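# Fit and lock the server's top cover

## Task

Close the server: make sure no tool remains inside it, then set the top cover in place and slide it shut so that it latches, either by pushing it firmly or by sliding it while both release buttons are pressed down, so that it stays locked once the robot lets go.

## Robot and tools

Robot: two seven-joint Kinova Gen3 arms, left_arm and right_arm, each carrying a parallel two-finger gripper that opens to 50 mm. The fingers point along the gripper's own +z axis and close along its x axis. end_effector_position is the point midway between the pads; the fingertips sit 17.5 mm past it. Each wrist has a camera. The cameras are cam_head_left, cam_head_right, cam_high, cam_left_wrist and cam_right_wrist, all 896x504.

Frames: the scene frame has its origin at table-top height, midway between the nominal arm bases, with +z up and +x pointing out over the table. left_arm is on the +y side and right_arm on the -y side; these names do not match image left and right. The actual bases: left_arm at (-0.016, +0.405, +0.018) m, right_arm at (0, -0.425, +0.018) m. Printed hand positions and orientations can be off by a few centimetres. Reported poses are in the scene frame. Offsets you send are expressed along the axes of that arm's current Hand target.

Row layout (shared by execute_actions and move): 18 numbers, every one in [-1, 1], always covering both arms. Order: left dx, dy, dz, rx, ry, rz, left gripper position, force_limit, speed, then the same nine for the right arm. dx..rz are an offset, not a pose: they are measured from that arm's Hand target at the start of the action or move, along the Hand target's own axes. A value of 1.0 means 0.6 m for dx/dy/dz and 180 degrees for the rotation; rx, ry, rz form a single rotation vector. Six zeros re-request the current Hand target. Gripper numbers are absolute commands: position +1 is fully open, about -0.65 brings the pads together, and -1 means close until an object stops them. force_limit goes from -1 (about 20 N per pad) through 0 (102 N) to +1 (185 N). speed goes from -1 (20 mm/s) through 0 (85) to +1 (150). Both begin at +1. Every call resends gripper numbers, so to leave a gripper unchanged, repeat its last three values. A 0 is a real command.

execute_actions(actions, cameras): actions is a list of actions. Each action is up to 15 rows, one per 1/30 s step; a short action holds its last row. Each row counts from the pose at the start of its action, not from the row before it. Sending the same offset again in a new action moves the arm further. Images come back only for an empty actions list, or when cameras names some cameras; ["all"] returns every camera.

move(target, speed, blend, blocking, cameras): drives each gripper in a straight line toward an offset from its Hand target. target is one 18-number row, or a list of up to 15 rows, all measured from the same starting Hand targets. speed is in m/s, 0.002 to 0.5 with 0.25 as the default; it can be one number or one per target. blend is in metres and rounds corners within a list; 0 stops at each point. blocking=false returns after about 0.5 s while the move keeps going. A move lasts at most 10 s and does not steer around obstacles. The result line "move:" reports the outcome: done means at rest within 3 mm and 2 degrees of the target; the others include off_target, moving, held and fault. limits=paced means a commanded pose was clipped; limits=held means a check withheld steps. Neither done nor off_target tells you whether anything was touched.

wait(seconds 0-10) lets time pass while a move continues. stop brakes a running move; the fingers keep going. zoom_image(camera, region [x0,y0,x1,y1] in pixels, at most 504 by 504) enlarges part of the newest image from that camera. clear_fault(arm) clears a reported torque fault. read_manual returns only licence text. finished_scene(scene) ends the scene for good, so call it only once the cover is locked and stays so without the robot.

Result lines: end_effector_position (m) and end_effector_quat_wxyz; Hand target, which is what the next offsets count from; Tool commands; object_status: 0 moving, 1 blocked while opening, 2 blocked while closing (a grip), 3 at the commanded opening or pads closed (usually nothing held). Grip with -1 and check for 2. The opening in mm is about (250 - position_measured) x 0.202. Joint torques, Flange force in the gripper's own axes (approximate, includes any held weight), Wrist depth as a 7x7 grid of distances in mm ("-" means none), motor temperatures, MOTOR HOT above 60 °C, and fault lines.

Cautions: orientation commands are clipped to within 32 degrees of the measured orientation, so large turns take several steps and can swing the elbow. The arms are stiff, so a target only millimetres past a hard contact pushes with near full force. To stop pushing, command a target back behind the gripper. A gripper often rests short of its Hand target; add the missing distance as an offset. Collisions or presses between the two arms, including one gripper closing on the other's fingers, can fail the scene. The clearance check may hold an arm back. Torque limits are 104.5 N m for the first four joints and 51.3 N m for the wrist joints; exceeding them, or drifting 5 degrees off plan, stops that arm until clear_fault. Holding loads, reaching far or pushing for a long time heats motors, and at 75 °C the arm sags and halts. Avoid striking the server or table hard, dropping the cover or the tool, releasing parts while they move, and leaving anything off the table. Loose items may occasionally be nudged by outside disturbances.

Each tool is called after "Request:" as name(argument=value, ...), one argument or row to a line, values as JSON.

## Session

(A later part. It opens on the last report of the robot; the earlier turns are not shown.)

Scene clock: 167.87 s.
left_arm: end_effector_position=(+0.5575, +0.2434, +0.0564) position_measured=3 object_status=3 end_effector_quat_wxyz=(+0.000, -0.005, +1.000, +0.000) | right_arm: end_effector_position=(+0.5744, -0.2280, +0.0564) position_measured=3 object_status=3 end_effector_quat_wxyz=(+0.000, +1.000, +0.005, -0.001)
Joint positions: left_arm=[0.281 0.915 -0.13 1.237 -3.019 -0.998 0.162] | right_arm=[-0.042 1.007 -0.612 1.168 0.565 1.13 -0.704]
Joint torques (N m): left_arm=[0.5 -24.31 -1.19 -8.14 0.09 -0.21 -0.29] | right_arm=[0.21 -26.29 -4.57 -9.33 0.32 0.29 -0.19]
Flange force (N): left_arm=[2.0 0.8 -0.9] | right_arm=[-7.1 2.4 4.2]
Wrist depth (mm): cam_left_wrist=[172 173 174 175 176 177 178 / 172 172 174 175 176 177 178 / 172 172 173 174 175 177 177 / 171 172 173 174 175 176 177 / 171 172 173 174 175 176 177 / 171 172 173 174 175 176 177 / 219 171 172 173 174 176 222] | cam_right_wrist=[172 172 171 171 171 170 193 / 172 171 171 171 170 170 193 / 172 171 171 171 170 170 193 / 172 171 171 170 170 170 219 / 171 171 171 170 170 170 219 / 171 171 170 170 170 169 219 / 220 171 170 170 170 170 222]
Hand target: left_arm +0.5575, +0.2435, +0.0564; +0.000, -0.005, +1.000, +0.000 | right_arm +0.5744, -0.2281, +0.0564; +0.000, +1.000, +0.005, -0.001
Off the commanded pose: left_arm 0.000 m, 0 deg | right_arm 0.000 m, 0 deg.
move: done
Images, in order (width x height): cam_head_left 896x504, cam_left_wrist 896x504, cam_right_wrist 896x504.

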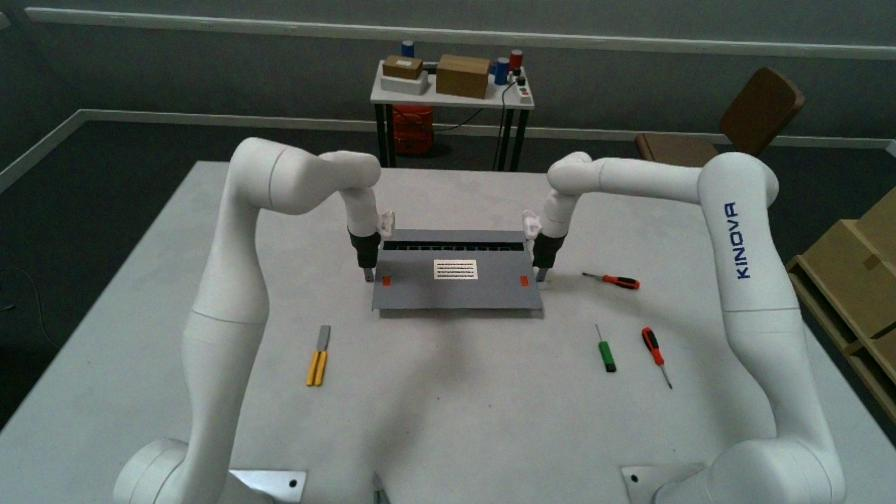

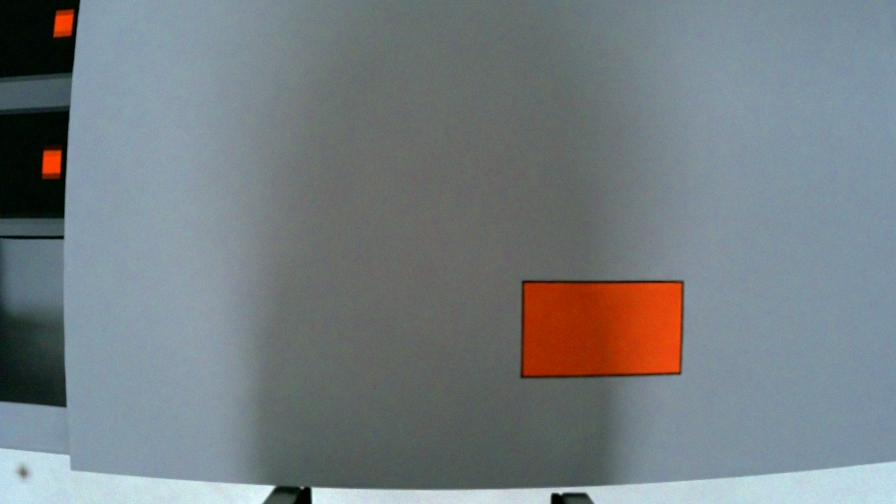

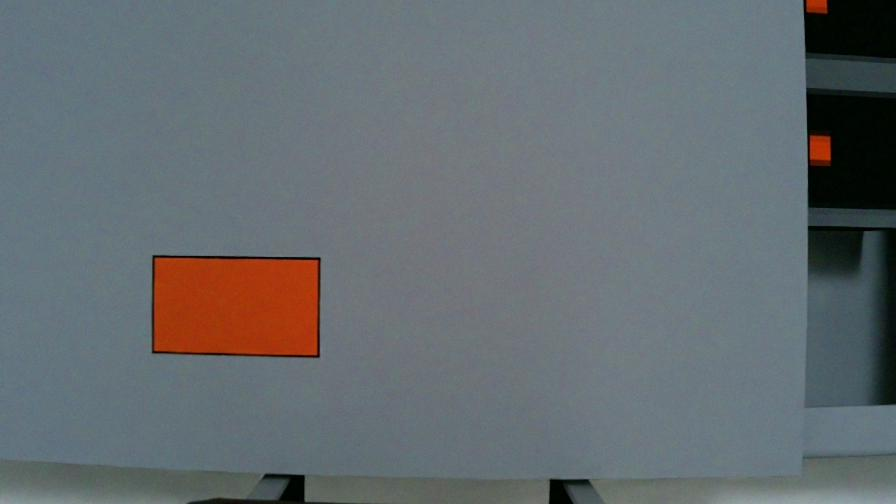

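Request:
move(
  target=[
    [0,0.01,0,0,0,0,1,1,1,0,0.01,0,0,0,0,1,0,-0.7],
    [0,0.01,-0.106,0,0,0,-0.7,0,0,0,0.01,-0.106,0,0,0,-0.7,0,0],
    [0.241,-0.0703,-0.106,0,0,0,-0.7,0,0,-0.2475,-0.074,-0.106,0,0,0,-0.7,0,0],
    [0.241,-0.0703,0.0015,0,0,0,-0.7,0,0,-0.2475,-0.074,0.0015,0,0,0,-0.7,0,0],
    [0.1743,-0.0703,0.0015,0,0,0,-0.7,0,0,-0.1808,-0.074,0.0015,0,0,0,-0.7,0,0],
  ],
  speed=[0.05,0.15,0.25,0.1,0.03],
  cameras=["cam_right_wrist","cam_left_wrist","cam_head_left"],
)

Request:
zoom_image(
  camera="cam_head_left",
  region=[355, 220, 555, 330],
)

Scene clock: 175.57 s.
left_arm: end_effector_position=(+0.4533, +0.2003, +0.0555) position_measured=253 object_status=3 end_effector_quat_wxyz=(+0.000, -0.005, +1.000, +0.000) | right_arm: end_effector_position=(+0.4654, -0.1848, +0.0556) position_measured=253 object_status=3 end_effector_quat_wxyz=(+0.000, +1.000, +0.005, -0.001)
Joint positions: left_arm=[0.424 0.76 -0.127 1.594 -3.019 -0.795 0.273] | right_arm=[-0.112 0.859 -0.627 1.535 0.581 0.941 -0.963]
Joint torques (N m): left_arm=[-1.04 -21.96 -2.83 -11.7 -0.44 2.93 -0.42] | right_arm=[3.61 -23.72 -1.14 -13.83 3.24 -2.18 -0.34]
Flange force (N): left_arm=[11.8 2.1 -3.0] | right_arm=[-18.5 2.3 -0.3]
Wrist depth (mm): cam_left_wrist=[174 175 176 223 224 224 225 / 174 175 176 223 224 224 225 / 174 175 176 222 223 224 224 / 173 174 175 222 223 223 224 / 173 174 175 222 222 223 223 / 173 174 175 221 222 222 222 / 173 173 175 221 221 221 222] | cam_right_wrist=[220 221 221 221 174 173 173 / 220 220 221 221 173 173 173 / 220 220 221 221 173 173 173 / 220 221 221 221 173 173 173 / 220 220 221 221 173 172 172 / 220 220 220 221 173 172 172 / 220 220 220 173 173 172 172]
Hand target: left_arm +0.4533, +0.2003, +0.0556; +0.000, -0.005, +1.000, +0.000 | right_arm +0.4655, -0.1848, +0.0556; +0.000, +1.000, +0.005, -0.001
Off the commanded pose: left_arm 0.000 m, 0 deg | right_arm 0.000 m, 0 deg.
move: done
Images, in order (width x height): cam_head_left 896x504, cam_left_wrist 896x504, cam_right_wrist 896x504.

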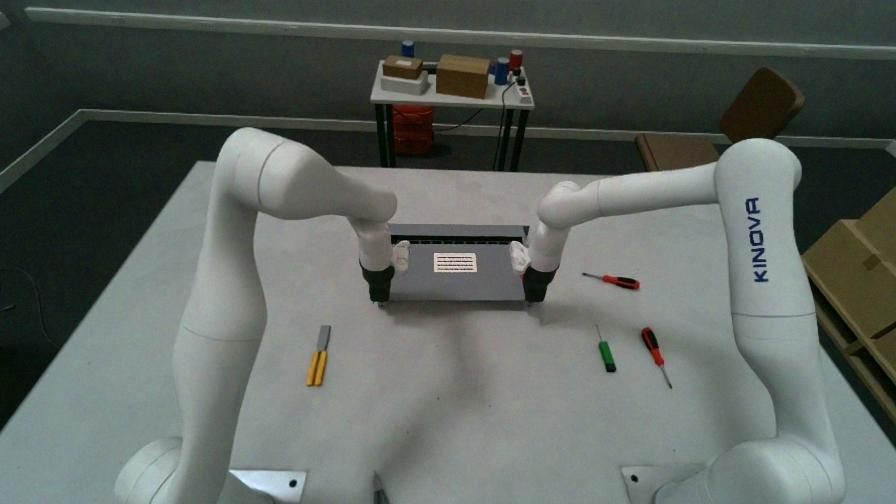

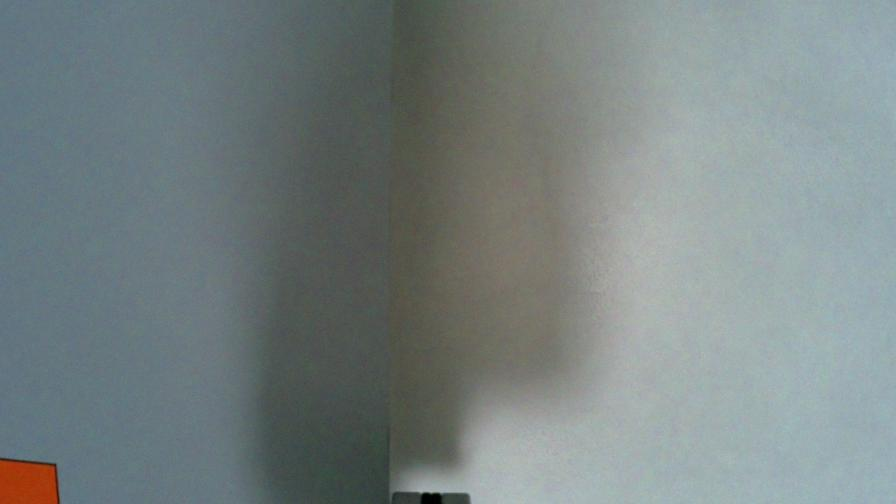

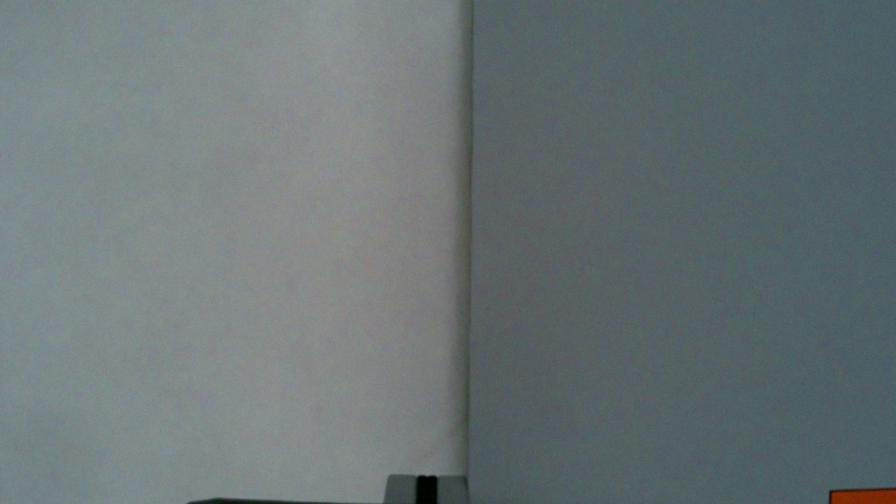

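Scaled by 2.520 from the camera's 896x504 image, which has a finer 1280x720 frame.

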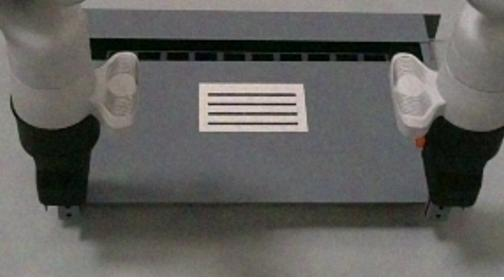

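Request:
move(
  target=[
    [0.0083,0,0,0,0,0,-0.7,0,0,-0.0083,0,0,0,0,0,-0.7,0,0],
    [0.0083,0,-0.1075,0,0,0,1,1,1,-0.0083,0,-0.1075,0,0,0,1,1,1],
    [-0.0973,0.0737,-0.1075,0,0,0,1,1,1,0.0958,0.1012,-0.1075,0,0,0,1,1,1],
    [-0.0973,0.0737,0.0167,0,0,0,1,1,1,0.0958,0.1012,0.0167,0,0,0,1,1,1],
    [-0.0973,0.062,0.0167,0,0,0,1,1,1,0.0961,0.0637,0.0167,0,0,0,1,1,1],
  ],
  speed=[0.05,0.15,0.25,0.15,0.03],
  cameras=["cam_right_wrist","cam_left_wrist","cam_head_left"],
)

Scene clock: 180.57 s.
left_arm: end_effector_position=(+0.5114, +0.2383, +0.0455) position_measured=3 object_status=3 end_effector_quat_wxyz=(+0.000, -0.005, +1.000, +0.000) | right_arm: end_effector_position=(+0.5235, -0.2228, +0.0454) position_measured=3 object_status=3 end_effector_quat_wxyz=(+0.000, +1.000, +0.005, -0.001)
Joint positions: left_arm=[0.316 0.848 -0.127 1.434 -3.017 -0.867 0.179] | right_arm=[-0.038 0.938 -0.615 1.386 0.584 1.003 -0.815]
Joint torques (N m): left_arm=[10.26 -23.26 9.19 -8.45 4.06 -0.24 -0.88] | right_arm=[-16.82 -22.06 -22.71 -14.89 -6.53 -10.37 -1.52]
Flange force (N): left_arm=[-1.4 17.2 -1.2] | right_arm=[-12.0 39.3 -3.7]
Wrist depth (mm): cam_left_wrist=[- - 165 166 167 167 214 / - - 165 165 166 167 214 / - - - 165 166 167 213 / - - - 165 166 167 213 / - - - 165 166 167 212 / - - - 165 166 166 212 / - - - 165 165 166 212] | cam_right_wrist=[209 - - - - - - / 209 - - - - - - / 209 - - - - - - / 209 - - - - - - / 209 - - - - - - / 209 - - - - - - / 209 - - - - - -]
Hand target: left_arm +0.5113, +0.2381, +0.0455; +0.000, -0.005, +1.000, +0.000 | right_arm +0.5235, -0.2224, +0.0455; +0.000, +1.000, +0.005, -0.001
Off the commanded pose: left_arm 0.000 m, 0 deg | right_arm 0.000 m, 0 deg.
move: done
Images, in order (width x height): cam_head_left 896x504, cam_left_wrist 896x504, cam_right_wrist 896x504.

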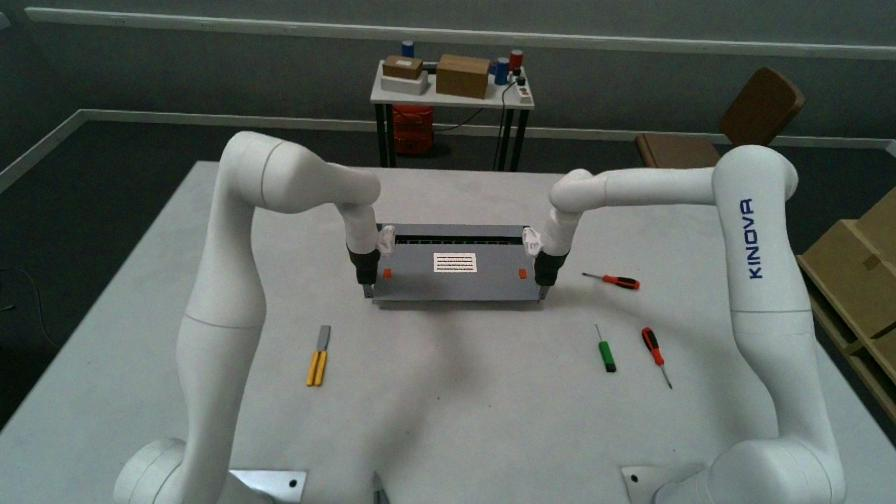

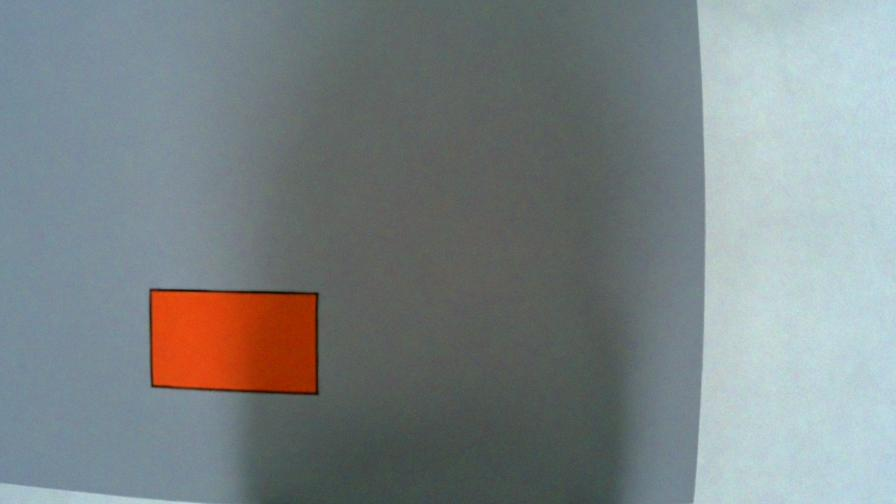

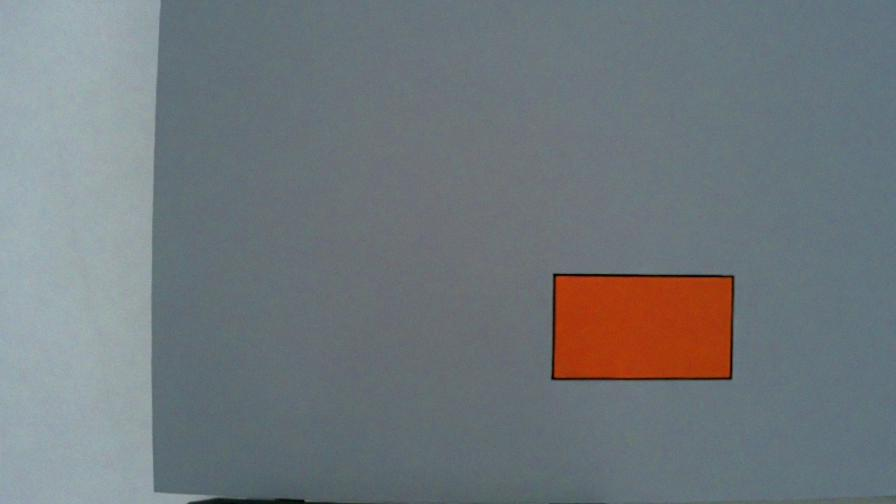

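Request:
move(
  target=[
    [0,-0.0025,0,0,0,0,1,1,1,0,0,0,0,0,0,1,1,1],
    [0,-0.0025,-0.0233,0,0,0,1,1,1,0,0,-0.0233,0,0,0,1,1,1],
    [-0.0333,-0.0025,-0.0233,0,0,0,1,1,1,0.0333,0,-0.0233,0,0,0,1,1,1],
  ],
  speed=[0.02,0.03,0.03],
  cameras=["cam_right_wrist","cam_left_wrist","cam_head_left"],
)

Request:
zoom_image(
  camera="cam_head_left",
  region=[355, 220, 555, 330],
)

Scene clock: 182.90 s.
left_arm: end_effector_position=(+0.5313, +0.2367, +0.0595) position_measured=3 object_status=3 end_effector_quat_wxyz=(+0.000, -0.005, +1.000, +0.000) | right_arm: end_effector_position=(+0.5435, -0.2222, +0.0594) position_measured=3 object_status=3 end_effector_quat_wxyz=(+0.000, +1.000, +0.005, -0.001)
Joint positions: left_arm=[0.306 0.864 -0.127 1.341 -3.022 -0.944 0.18] | right_arm=[-0.039 0.952 -0.623 1.294 0.571 1.073 -0.77]
Joint torques (N m): left_arm=[18.65 -29.2 17.61 -15.38 8.61 2.49 -1.09] | right_arm=[-13.67 -27.08 -19.48 -14.38 -5.38 -7.11 -1]
Flange force (N): left_arm=[4.9 33.5 3.7] | right_arm=[-10.7 30.7 6.1]
Wrist depth (mm): cam_left_wrist=[169 168 165 - - - 228 / 169 167 165 - - - 227 / 168 167 165 - - - 227 / 168 166 165 - - - 227 / 168 166 - - - - 226 / 167 166 - - - - 226 / 167 165 - - - - 226] | cam_right_wrist=[223 - - 165 167 170 172 / 223 - - 165 167 170 172 / 223 - - 165 167 170 172 / 223 - - 165 167 170 172 / 223 - - 165 167 170 172 / 223 - - 166 168 170 173 / 223 - - 165 168 170 173]
Hand target: left_arm +0.5313, +0.2367, +0.0595; +0.000, -0.005, +1.000, +0.000 | right_arm +0.5435, -0.2222, +0.0594; +0.000, +1.000, +0.005, -0.001
Off the commanded pose: left_arm 0.000 m, 0 deg | right_arm 0.000 m, 0 deg.
move: done
Images, in order (width x height): cam_head_left 896x504, cam_left_wrist 896x504, cam_right_wrist 896x504.

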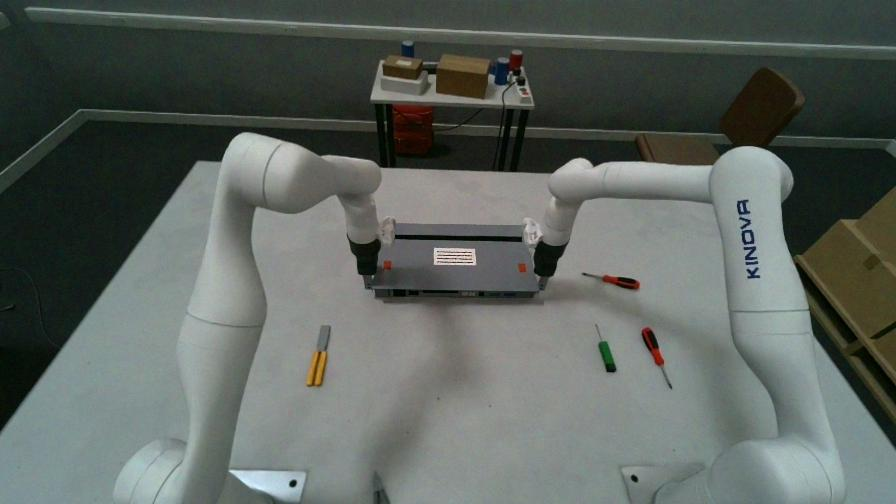

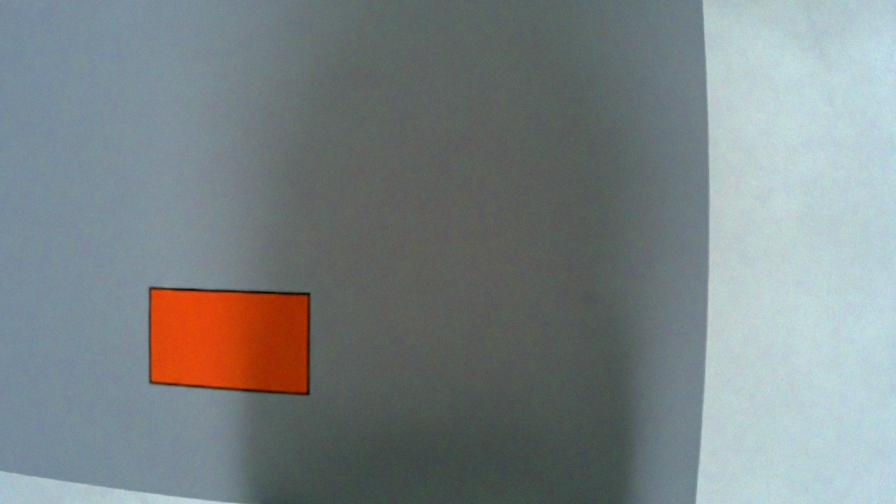

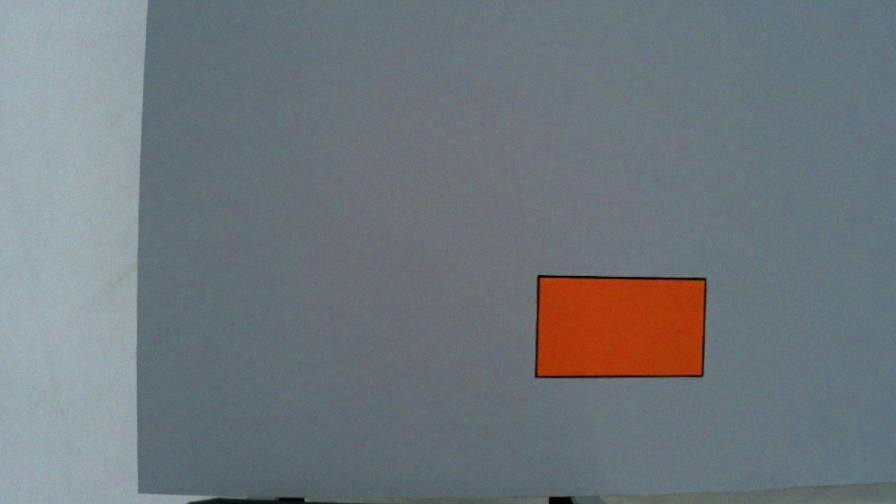

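Scaled by 2.520 from the camera's 896x504 image, which has a finer 1280x720 frame.

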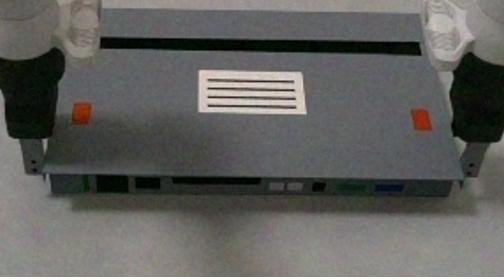

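Request:
move(
  target=[
    [-0.0167,0,0,0,0,0,1,1,1,0.0167,0,0,0,0,0,1,1,1],
    [-0.0167,0,0.0183,0,0,0,1,1,1,0.0167,0,0.0183,0,0,0,1,1,1],
  ],
  speed=[0.03,0.03],
  cameras=["cam_right_wrist","cam_left_wrist","cam_head_left"],
)

Request:
zoom_image(
  camera="cam_head_left",
  region=[355, 220, 555, 330],
)

Scene clock: 184.37 s.
left_arm: end_effector_position=(+0.5413, +0.2368, +0.0485) position_measured=3 object_status=3 end_effector_quat_wxyz=(+0.000, -0.005, +1.000, +0.000) | right_arm: end_effector_position=(+0.5535, -0.2221, +0.0485) position_measured=3 object_status=3 end_effector_quat_wxyz=(+0.000, +1.000, +0.005, -0.001)
Joint positions: left_arm=[0.299 0.899 -0.125 1.305 -3.021 -0.945 0.177] | right_arm=[-0.044 0.985 -0.616 1.258 0.578 1.074 -0.758]
Joint torques (N m): left_arm=[18.7 -23.85 17.66 -14.86 8.31 3.9 -1.34] | right_arm=[-14.07 -27.39 -20.07 -12.3 -6.39 -5.89 -1.03]
Flange force (N): left_arm=[10.8 34.4 -8.2] | right_arm=[-6.2 29.4 7.4]
Wrist depth (mm): cam_left_wrist=[165 165 165 166 166 166 217 / - 165 165 165 166 166 217 / - 165 165 166 165 166 216 / - - 165 165 165 166 216 / - - 164 165 165 165 216 / - - - 165 165 165 215 / - - - - 165 165 215] | cam_right_wrist=[212 - - - - - - / 212 - - - - - - / 212 - - - - - - / 212 - - - - - - / 212 - - - - - - / 212 - - - - - - / 212 - - - - - -]
Hand target: left_arm +0.5413, +0.2368, +0.0485; +0.000, -0.005, +1.000, +0.000 | right_arm +0.5535, -0.2221, +0.0485; +0.000, +1.000, +0.005, -0.001
Off the commanded pose: left_arm 0.000 m, 0 deg | right_arm 0.000 m, 0 deg.
move: done
Images, in order (width x height): cam_head_left 896x504, cam_left_wrist 896x504, cam_right_wrist 896x504.

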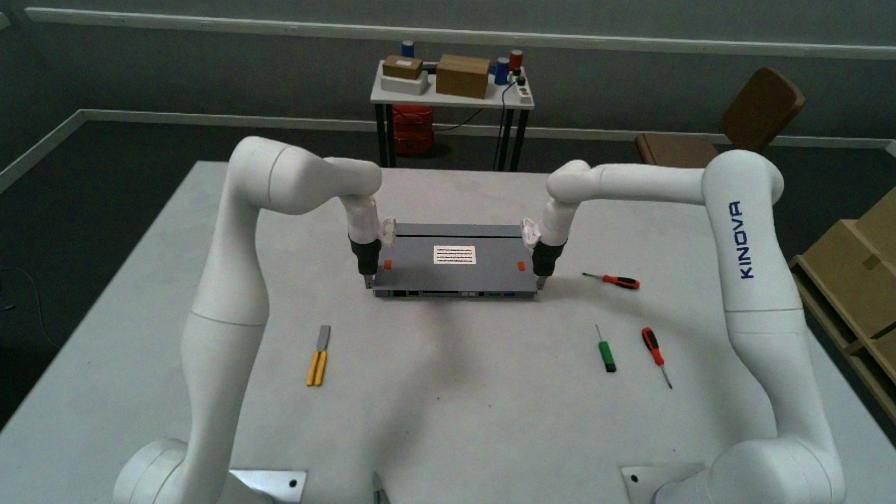

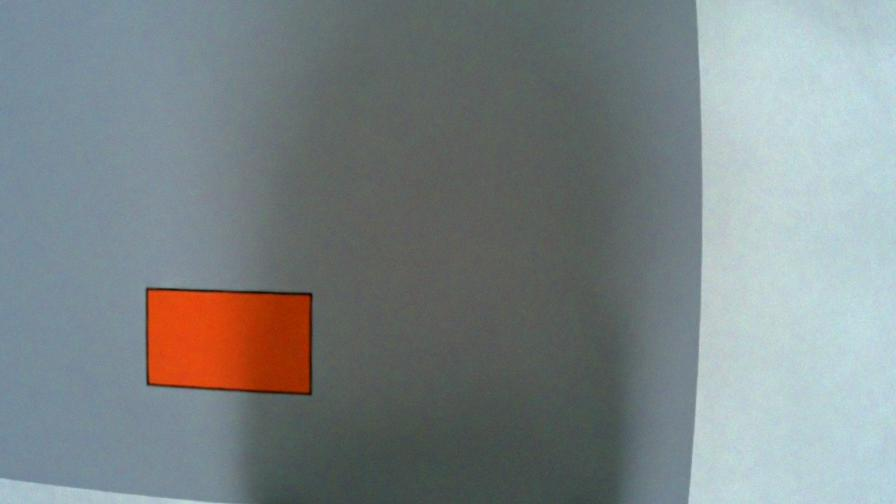

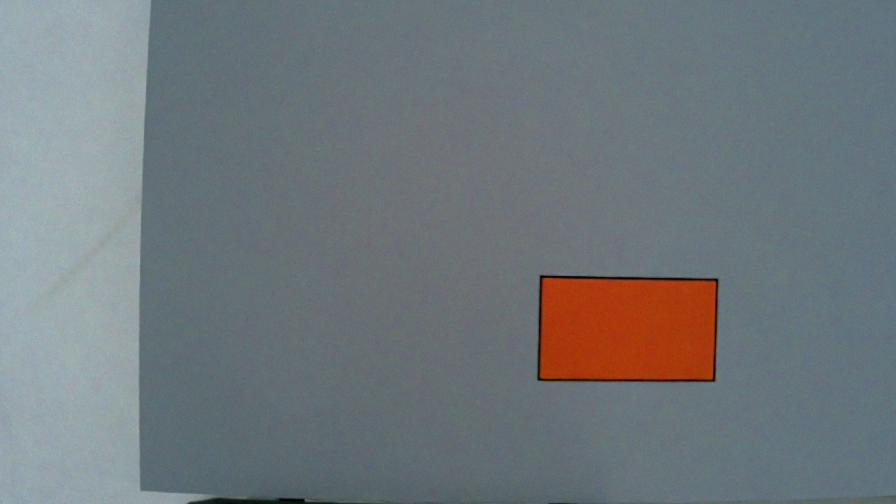

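Scaled by 2.520 from the camera's 896x504 image, which has a finer 1280x720 frame.

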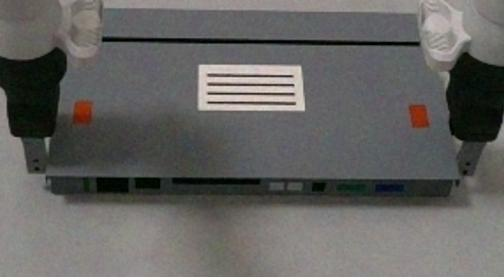

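Request:
move(
  target=[
    [0,0.01,0,0,0,0,1,1,1,0,0.01,0,0,0,0,1,1,1],
    [0,0.015,-0.1192,0,0,0,-0.7,0,0,0,0.015,-0.1192,0,0,0,-0.7,0,0],
    [-0.072,-0.0678,-0.1192,0,0,-0.5,-0.7,0,0,0.0706,-0.0647,-0.1192,0,0,0.5,-0.7,0,0],
    [-0.072,-0.0678,-0.0442,0,0,-0.5,-0.7,0,0,0.0706,-0.0647,-0.0442,0,0,0.5,-0.7,0,0],
  ],
  speed=[0.02,0.15,0.25,0.12],
  cameras=["cam_right_wrist","cam_left_wrist"],
)

Scene clock: 191.30 s.
left_arm: end_effector_position=(+0.5849, +0.1965, +0.0751) position_measured=253 object_status=3 end_effector_quat_wxyz=(+0.000, +0.710, -0.704, +0.000) | right_arm: end_effector_position=(+0.5955, -0.1829, +0.0750) position_measured=253 object_status=3 end_effector_quat_wxyz=(+0.000, +0.711, -0.704, -0.001)
Joint positions: left_arm=[0.467 1.017 -0.462 1.005 -2.723 -1.202 1.649] | right_arm=[-0.256 1.013 -0.296 0.969 0.269 1.192 -2.128]
Joint torques (N m): left_arm=[0.52 -25.83 -3.53 -8.41 0.03 -0.18 -0.31] | right_arm=[0.31 -28.02 -2.08 -10.65 0.36 0.16 -0.21]
Flange force (N): left_arm=[-0.9 1.9 -0.6] | right_arm=[2.9 7.7 4.3]
Wrist depth (mm): cam_left_wrist=[240 242 197 239 213 213 214 / 240 241 192 193 193 194 195 / 240 240 192 193 193 194 194 / 240 240 192 192 193 193 194 / 239 239 191 192 192 193 193 / 239 239 191 191 192 193 193 / 238 238 190 191 191 192 192] | cam_right_wrist=[208 209 209 194 195 241 241 / 192 193 193 193 240 241 241 / 192 193 193 193 240 241 241 / 192 192 193 194 194 241 241 / 192 192 193 193 240 241 241 / 192 193 193 194 241 241 241 / 192 193 193 193 240 241 242]
Hand target: left_arm +0.5849, +0.1966, +0.0750; +0.000, +0.710, -0.704, +0.000 | right_arm +0.5955, -0.1829, +0.0750; +0.000, +0.711, -0.704, -0.001
Off the commanded pose: left_arm 0.000 m, 0 deg | right_arm 0.000 m, 0 deg.
move: done
Images, in order (width x height): cam_left_wrist 896x504, cam_right_wrist 896x504.

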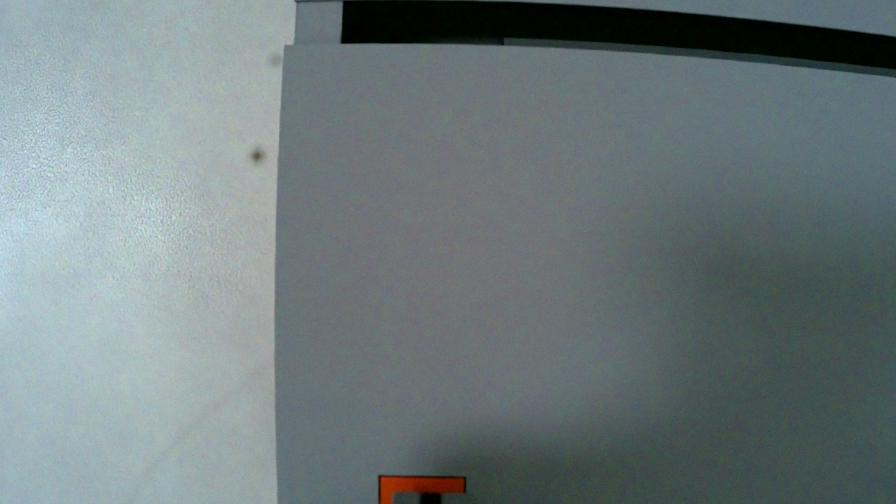

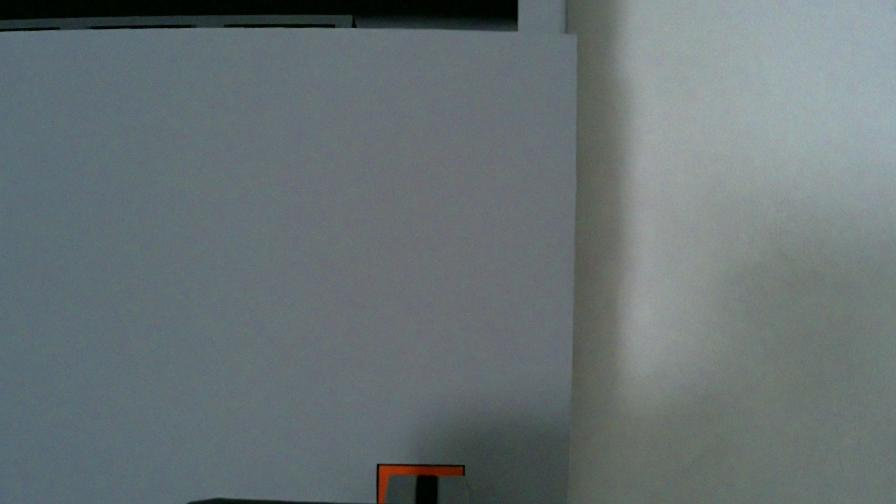

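Request:
move(
  target=[
    [-0.0033,0.0025,0.0133,0,0,0,-0.7,0,0,-0.0027,0.005,0.0133,0,0,0,-0.7,0,0],
    [-0.0033,0.0025,0.025,0,0,0,-0.7,0,0,-0.0027,0.005,0.025,0,0,0,-0.7,0,0],
  ],
  speed=[0.05,0.015],
  cameras=["cam_right_wrist","cam_left_wrist"],
)

Scene clock: 192.80 s.
left_arm: end_effector_position=(+0.5834, +0.1985, +0.0601) position_measured=253 object_status=3 end_effector_quat_wxyz=(+0.000, +0.710, -0.704, +0.000) | right_arm: end_effector_position=(+0.5925, -0.1813, +0.0600) position_measured=253 object_status=3 end_effector_quat_wxyz=(+0.000, +0.711, -0.704, -0.001)
Joint positions: left_arm=[0.466 1.03 -0.459 1.029 -2.716 -1.167 1.639] | right_arm=[-0.259 1.025 -0.294 0.995 0.273 1.155 -2.137]
Joint torques (N m): left_arm=[0.24 -14.31 -1.81 -5.62 0.62 1.97 -0.34] | right_arm=[0.45 -21.31 -1.36 -8.54 0.61 -0.44 -0.23]
Flange force (N): left_arm=[-2.4 7.8 -21.8] | right_arm=[4.0 10.8 -6.9]
Wrist depth (mm): cam_left_wrist=[227 228 179 224 199 199 225 / 227 227 179 179 180 180 181 / 226 226 178 179 179 180 180 / 226 226 178 179 179 179 180 / 225 226 177 178 178 179 180 / 224 226 178 178 178 179 179 / 224 225 176 177 178 178 178] | cam_right_wrist=[178 178 178 179 179 227 227 / 177 178 179 179 179 226 227 / 178 178 179 179 179 226 227 / 177 178 178 179 179 226 227 / 177 178 178 179 179 226 227 / 178 178 178 179 179 226 227 / 178 178 178 179 179 226 227]
Hand target: left_arm +0.5834, +0.1985, +0.0600; +0.000, +0.710, -0.704, +0.000 | right_arm +0.5925, -0.1813, +0.0600; +0.000, +0.711, -0.704, -0.001
Off the commanded pose: left_arm 0.000 m, 0 deg | right_arm 0.000 m, 0 deg.
move: done
Images, in order (width x height): cam_left_wrist 896x504, cam_right_wrist 896x504.

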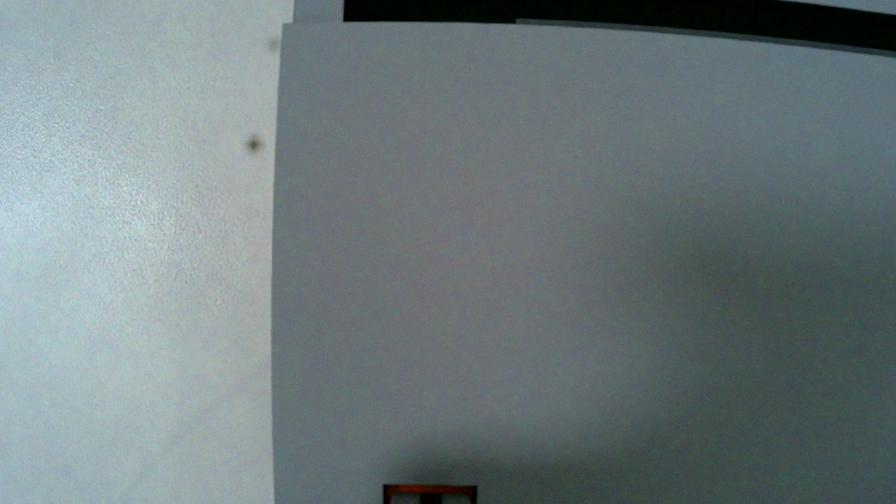

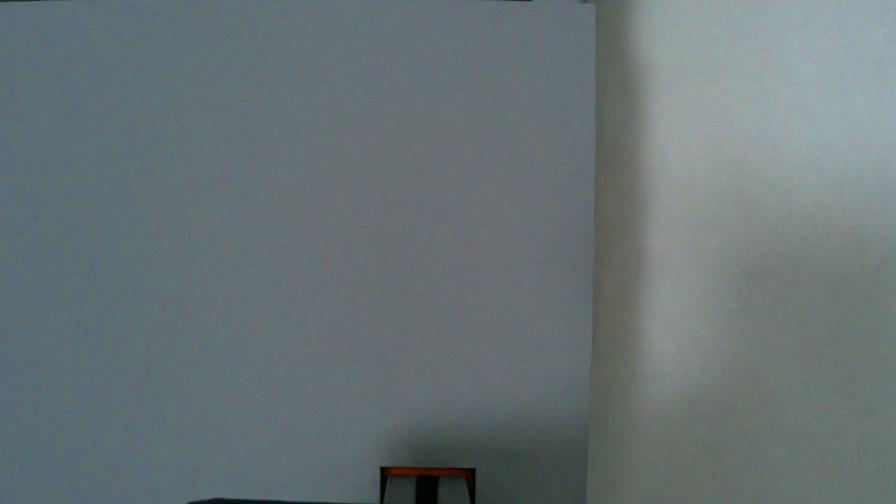

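Request:
move(
  target=[0,-0.0133,-0.001,0,0,0,-0.7,0,0,0,-0.0133,0,0,0,0,-0.7,0,0],
  speed=0.02,
  cameras=["cam_right_wrist","cam_left_wrist"],
)

Scene clock: 193.70 s.
left_arm: end_effector_position=(+0.5914, +0.1986, +0.0606) position_measured=253 object_status=3 end_effector_quat_wxyz=(+0.000, +0.710, -0.704, +0.000) | right_arm: end_effector_position=(+0.6004, -0.1812, +0.0599) position_measured=253 object_status=3 end_effector_quat_wxyz=(+0.000, +0.711, -0.704, -0.001)
Joint positions: left_arm=[0.455 1.047 -0.458 0.986 -2.717 -1.19 1.645] | right_arm=[-0.259 1.044 -0.293 0.952 0.273 1.179 -2.126]
Joint torques (N m): left_arm=[-1.18 -18.51 -3.76 -8.41 0.03 3.18 -0.4] | right_arm=[1.96 -23.43 -0.05 -11.32 1.57 -2 -0.29]
Flange force (N): left_arm=[-1.5 12.3 -16.2] | right_arm=[4.0 17.1 -5.9]
Wrist depth (mm): cam_left_wrist=[228 227 179 182 182 183 226 / 226 227 178 179 180 180 181 / 226 227 178 179 179 180 180 / 225 226 178 178 179 180 180 / 225 226 177 178 179 179 179 / 225 225 177 178 178 179 179 / 224 225 177 178 178 178 179] | cam_right_wrist=[177 178 178 178 179 226 226 / 177 178 178 179 179 226 226 / 177 178 178 179 179 226 226 / 177 178 178 178 179 226 226 / 177 178 178 178 179 226 226 / 177 177 178 178 179 226 226 / 177 178 178 179 179 226 226]
Hand target: left_arm +0.5914, +0.1986, +0.0606; +0.000, +0.710, -0.704, +0.000 | right_arm +0.6005, -0.1812, +0.0599; +0.000, +0.711, -0.704, -0.001
Off the commanded pose: left_arm 0.000 m, 0 deg | right_arm 0.000 m, 0 deg.
move: done
Images, in order (width x height): cam_left_wrist 896x504, cam_right_wrist 896x504.

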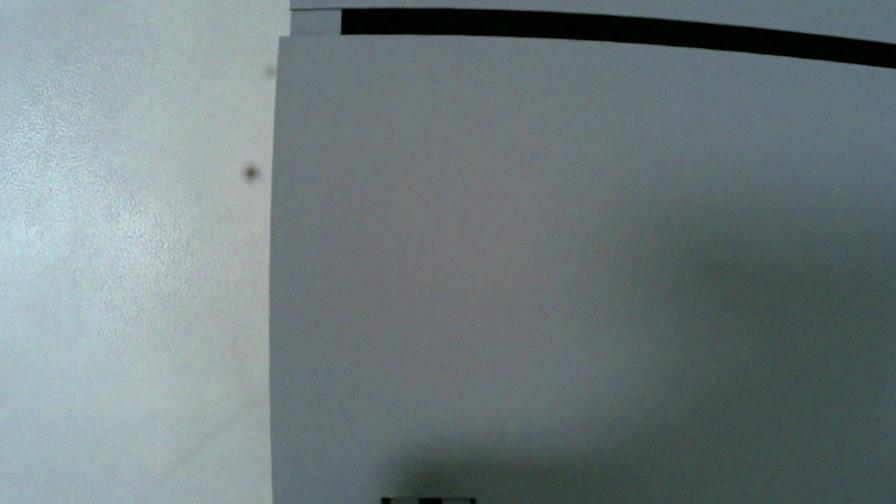

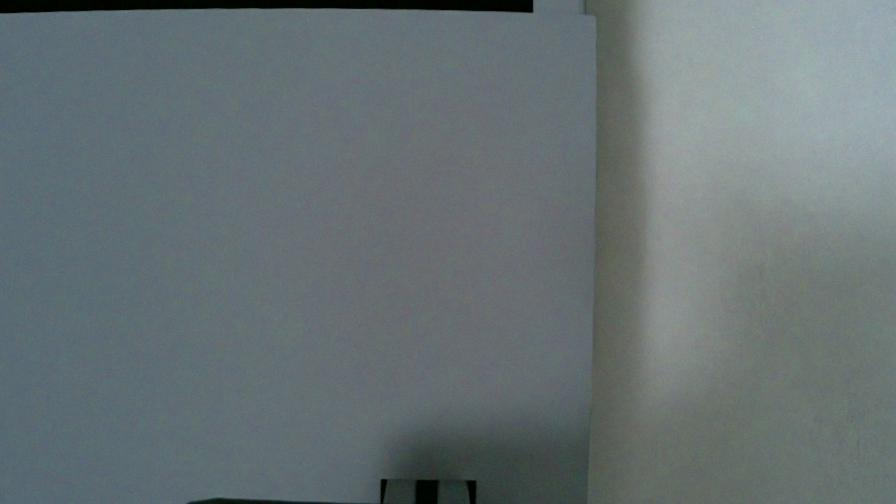

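Request:
move(
  target=[0,-0.01,0,0,0,0,-0.7,0,0,0,-0.01,0,0,0,0,-0.7,0,0],
  speed=0.02,
  cameras=["cam_right_wrist","cam_left_wrist"],
)

Scene clock: 194.57 s.
left_arm: end_effector_position=(+0.5974, +0.1987, +0.0606) position_measured=253 object_status=3 end_effector_quat_wxyz=(+0.000, +0.710, -0.704, +0.000) | right_arm: end_effector_position=(+0.6064, -0.1811, +0.0599) position_measured=253 object_status=3 end_effector_quat_wxyz=(+0.000, +0.711, -0.704, -0.001)
Joint positions: left_arm=[0.446 1.061 -0.457 0.953 -2.717 -1.207 1.649] | right_arm=[-0.259 1.059 -0.293 0.918 0.273 1.197 -2.118]
Joint torques (N m): left_arm=[-1.17 -18.63 -3.67 -8.52 0.03 3.22 -0.39] | right_arm=[1.95 -23.25 -0.09 -11.27 1.56 -2.19 -0.27]
Flange force (N): left_arm=[-1.8 13.1 -16.3] | right_arm=[4.1 17.5 -6.7]
Wrist depth (mm): cam_left_wrist=[227 228 181 182 182 183 183 / 226 227 179 179 179 180 181 / 226 226 178 179 179 180 180 / 226 226 178 179 179 179 180 / 225 226 178 178 179 179 179 / 225 225 177 178 178 179 179 / 224 225 176 177 178 178 179] | cam_right_wrist=[177 178 178 178 179 225 226 / 177 177 178 179 179 225 227 / 177 177 178 178 179 226 226 / 177 177 178 178 179 226 226 / 177 177 178 179 179 226 227 / 177 178 178 178 179 226 226 / 177 177 178 179 179 226 226]
Hand target: left_arm +0.5974, +0.1987, +0.0606; +0.000, +0.710, -0.704, +0.000 | right_arm +0.6065, -0.1811, +0.0599; +0.000, +0.711, -0.704, -0.001
Off the commanded pose: left_arm 0.000 m, 0 deg | right_arm 0.000 m, 0 deg.
move: done
Images, in order (width x height): cam_left_wrist 896x504, cam_right_wrist 896x504.

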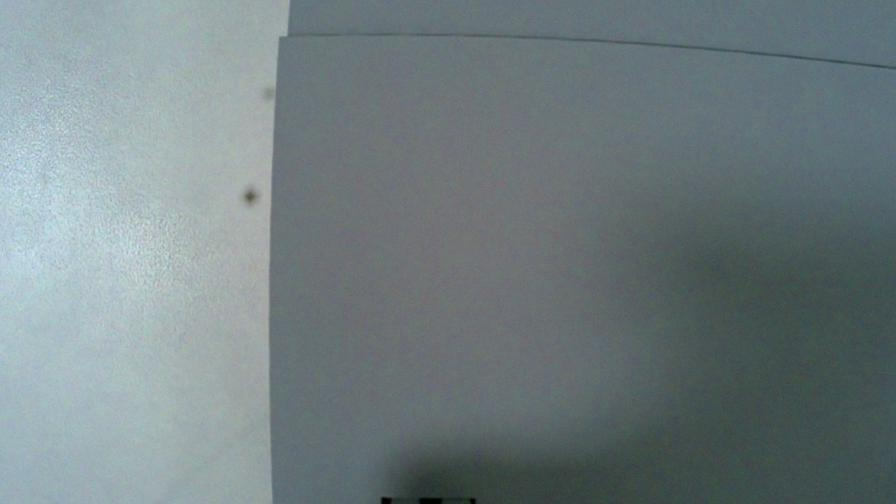

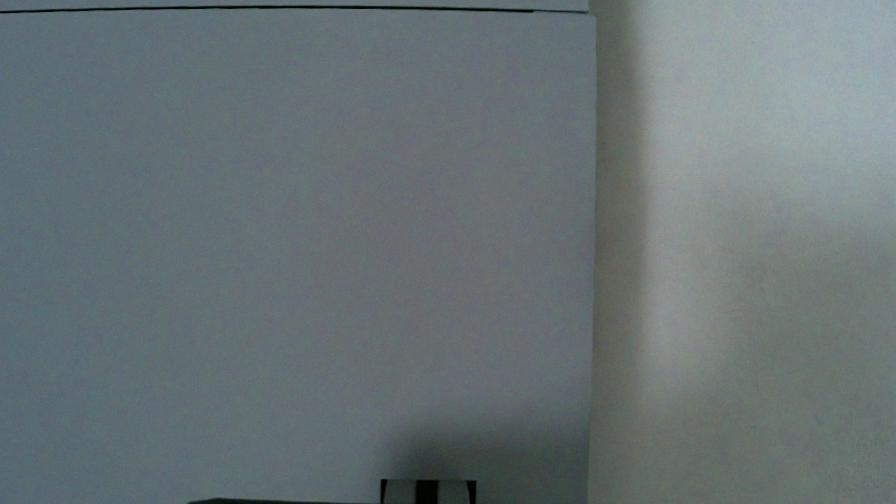

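Request:
move(
  target=[0,0.0383,0.001,0,0,0,-0.7,0,0,0,0.0383,0,0,0,0,-0.7,0,0],
  speed=0.03,
  cameras=["cam_right_wrist","cam_left_wrist","cam_head_left"],
)

Request:
zoom_image(
  camera="cam_head_left",
  region=[355, 220, 555, 330],
)

Scene clock: 196.10 s.
left_arm: end_effector_position=(+0.5744, +0.1985, +0.0600) position_measured=253 object_status=3 end_effector_quat_wxyz=(+0.000, +0.710, -0.704, +0.000) | right_arm: end_effector_position=(+0.5835, -0.1814, +0.0600) position_measured=253 object_status=3 end_effector_quat_wxyz=(+0.000, +0.711, -0.704, -0.001)
Joint positions: left_arm=[0.479 1.011 -0.46 1.075 -2.716 -1.143 1.633] | right_arm=[-0.259 1.005 -0.295 1.042 0.274 1.13 -2.15]
Joint torques (N m): left_arm=[2.26 -14.78 -0.27 -0.03 0.12 -3.5 -0.33] | right_arm=[-0.42 -19.64 -2.2 -4.13 -0.46 2.76 -0.21]
Flange force (N): left_arm=[0.5 -10.0 -14.8] | right_arm=[1.2 0.1 -5.2]
Wrist depth (mm): cam_left_wrist=[228 228 179 180 180 181 182 / 227 227 179 179 180 181 181 / 227 227 178 179 179 180 180 / 226 226 178 179 179 180 180 / 226 226 178 178 179 179 180 / 225 226 177 178 178 179 179 / 224 225 177 178 178 179 179] | cam_right_wrist=[178 178 178 179 180 227 227 / 178 178 178 179 180 227 227 / 178 178 179 179 180 226 227 / 178 178 179 179 180 226 227 / 178 178 179 179 179 226 227 / 178 178 179 179 179 226 227 / 178 178 178 179 179 226 227]
Hand target: left_arm +0.5744, +0.1984, +0.0600; +0.000, +0.710, -0.704, +0.000 | right_arm +0.5835, -0.1814, +0.0600; +0.000, +0.711, -0.704, -0.001
Off the commanded pose: left_arm 0.000 m, 0 deg | right_arm 0.000 m, 0 deg.
move: done
Images, in order (width x height): cam_head_left 896x504, cam_left_wrist 896x504, cam_right_wrist 896x504.

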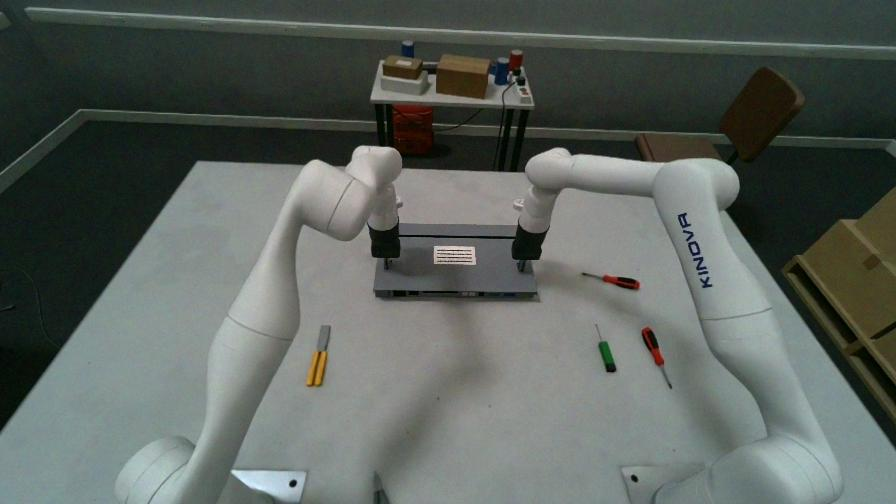

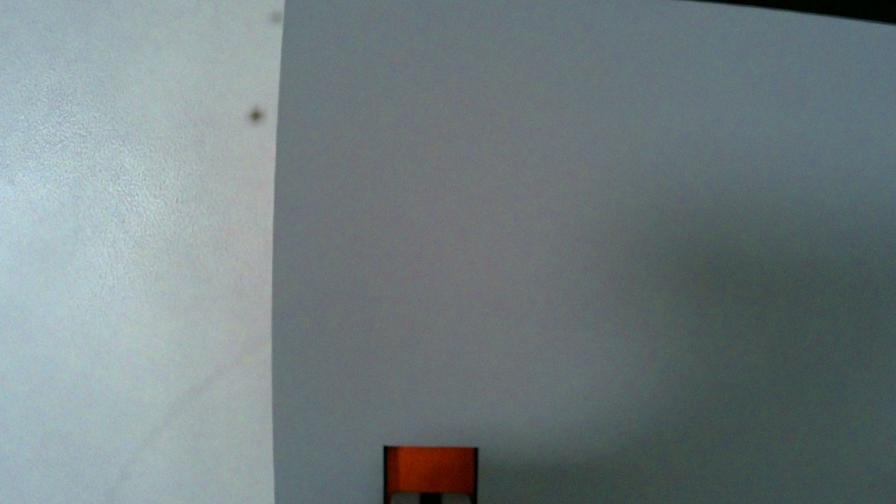

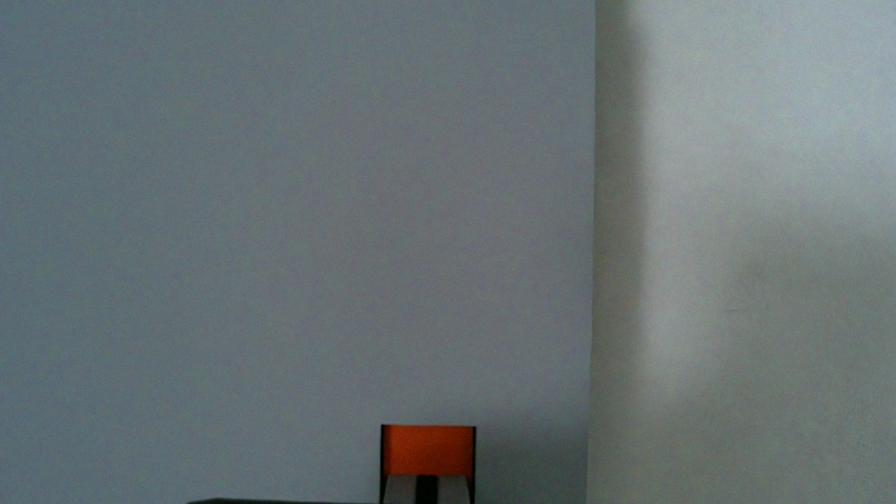

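Scaled by 2.520 from the camera's 896x504 image, which has a finer 1280x720 frame.

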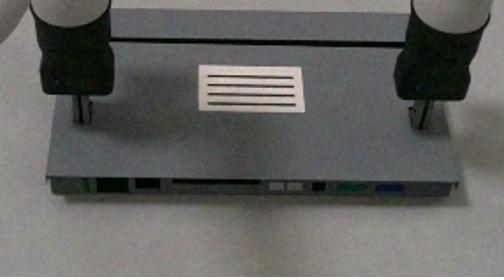

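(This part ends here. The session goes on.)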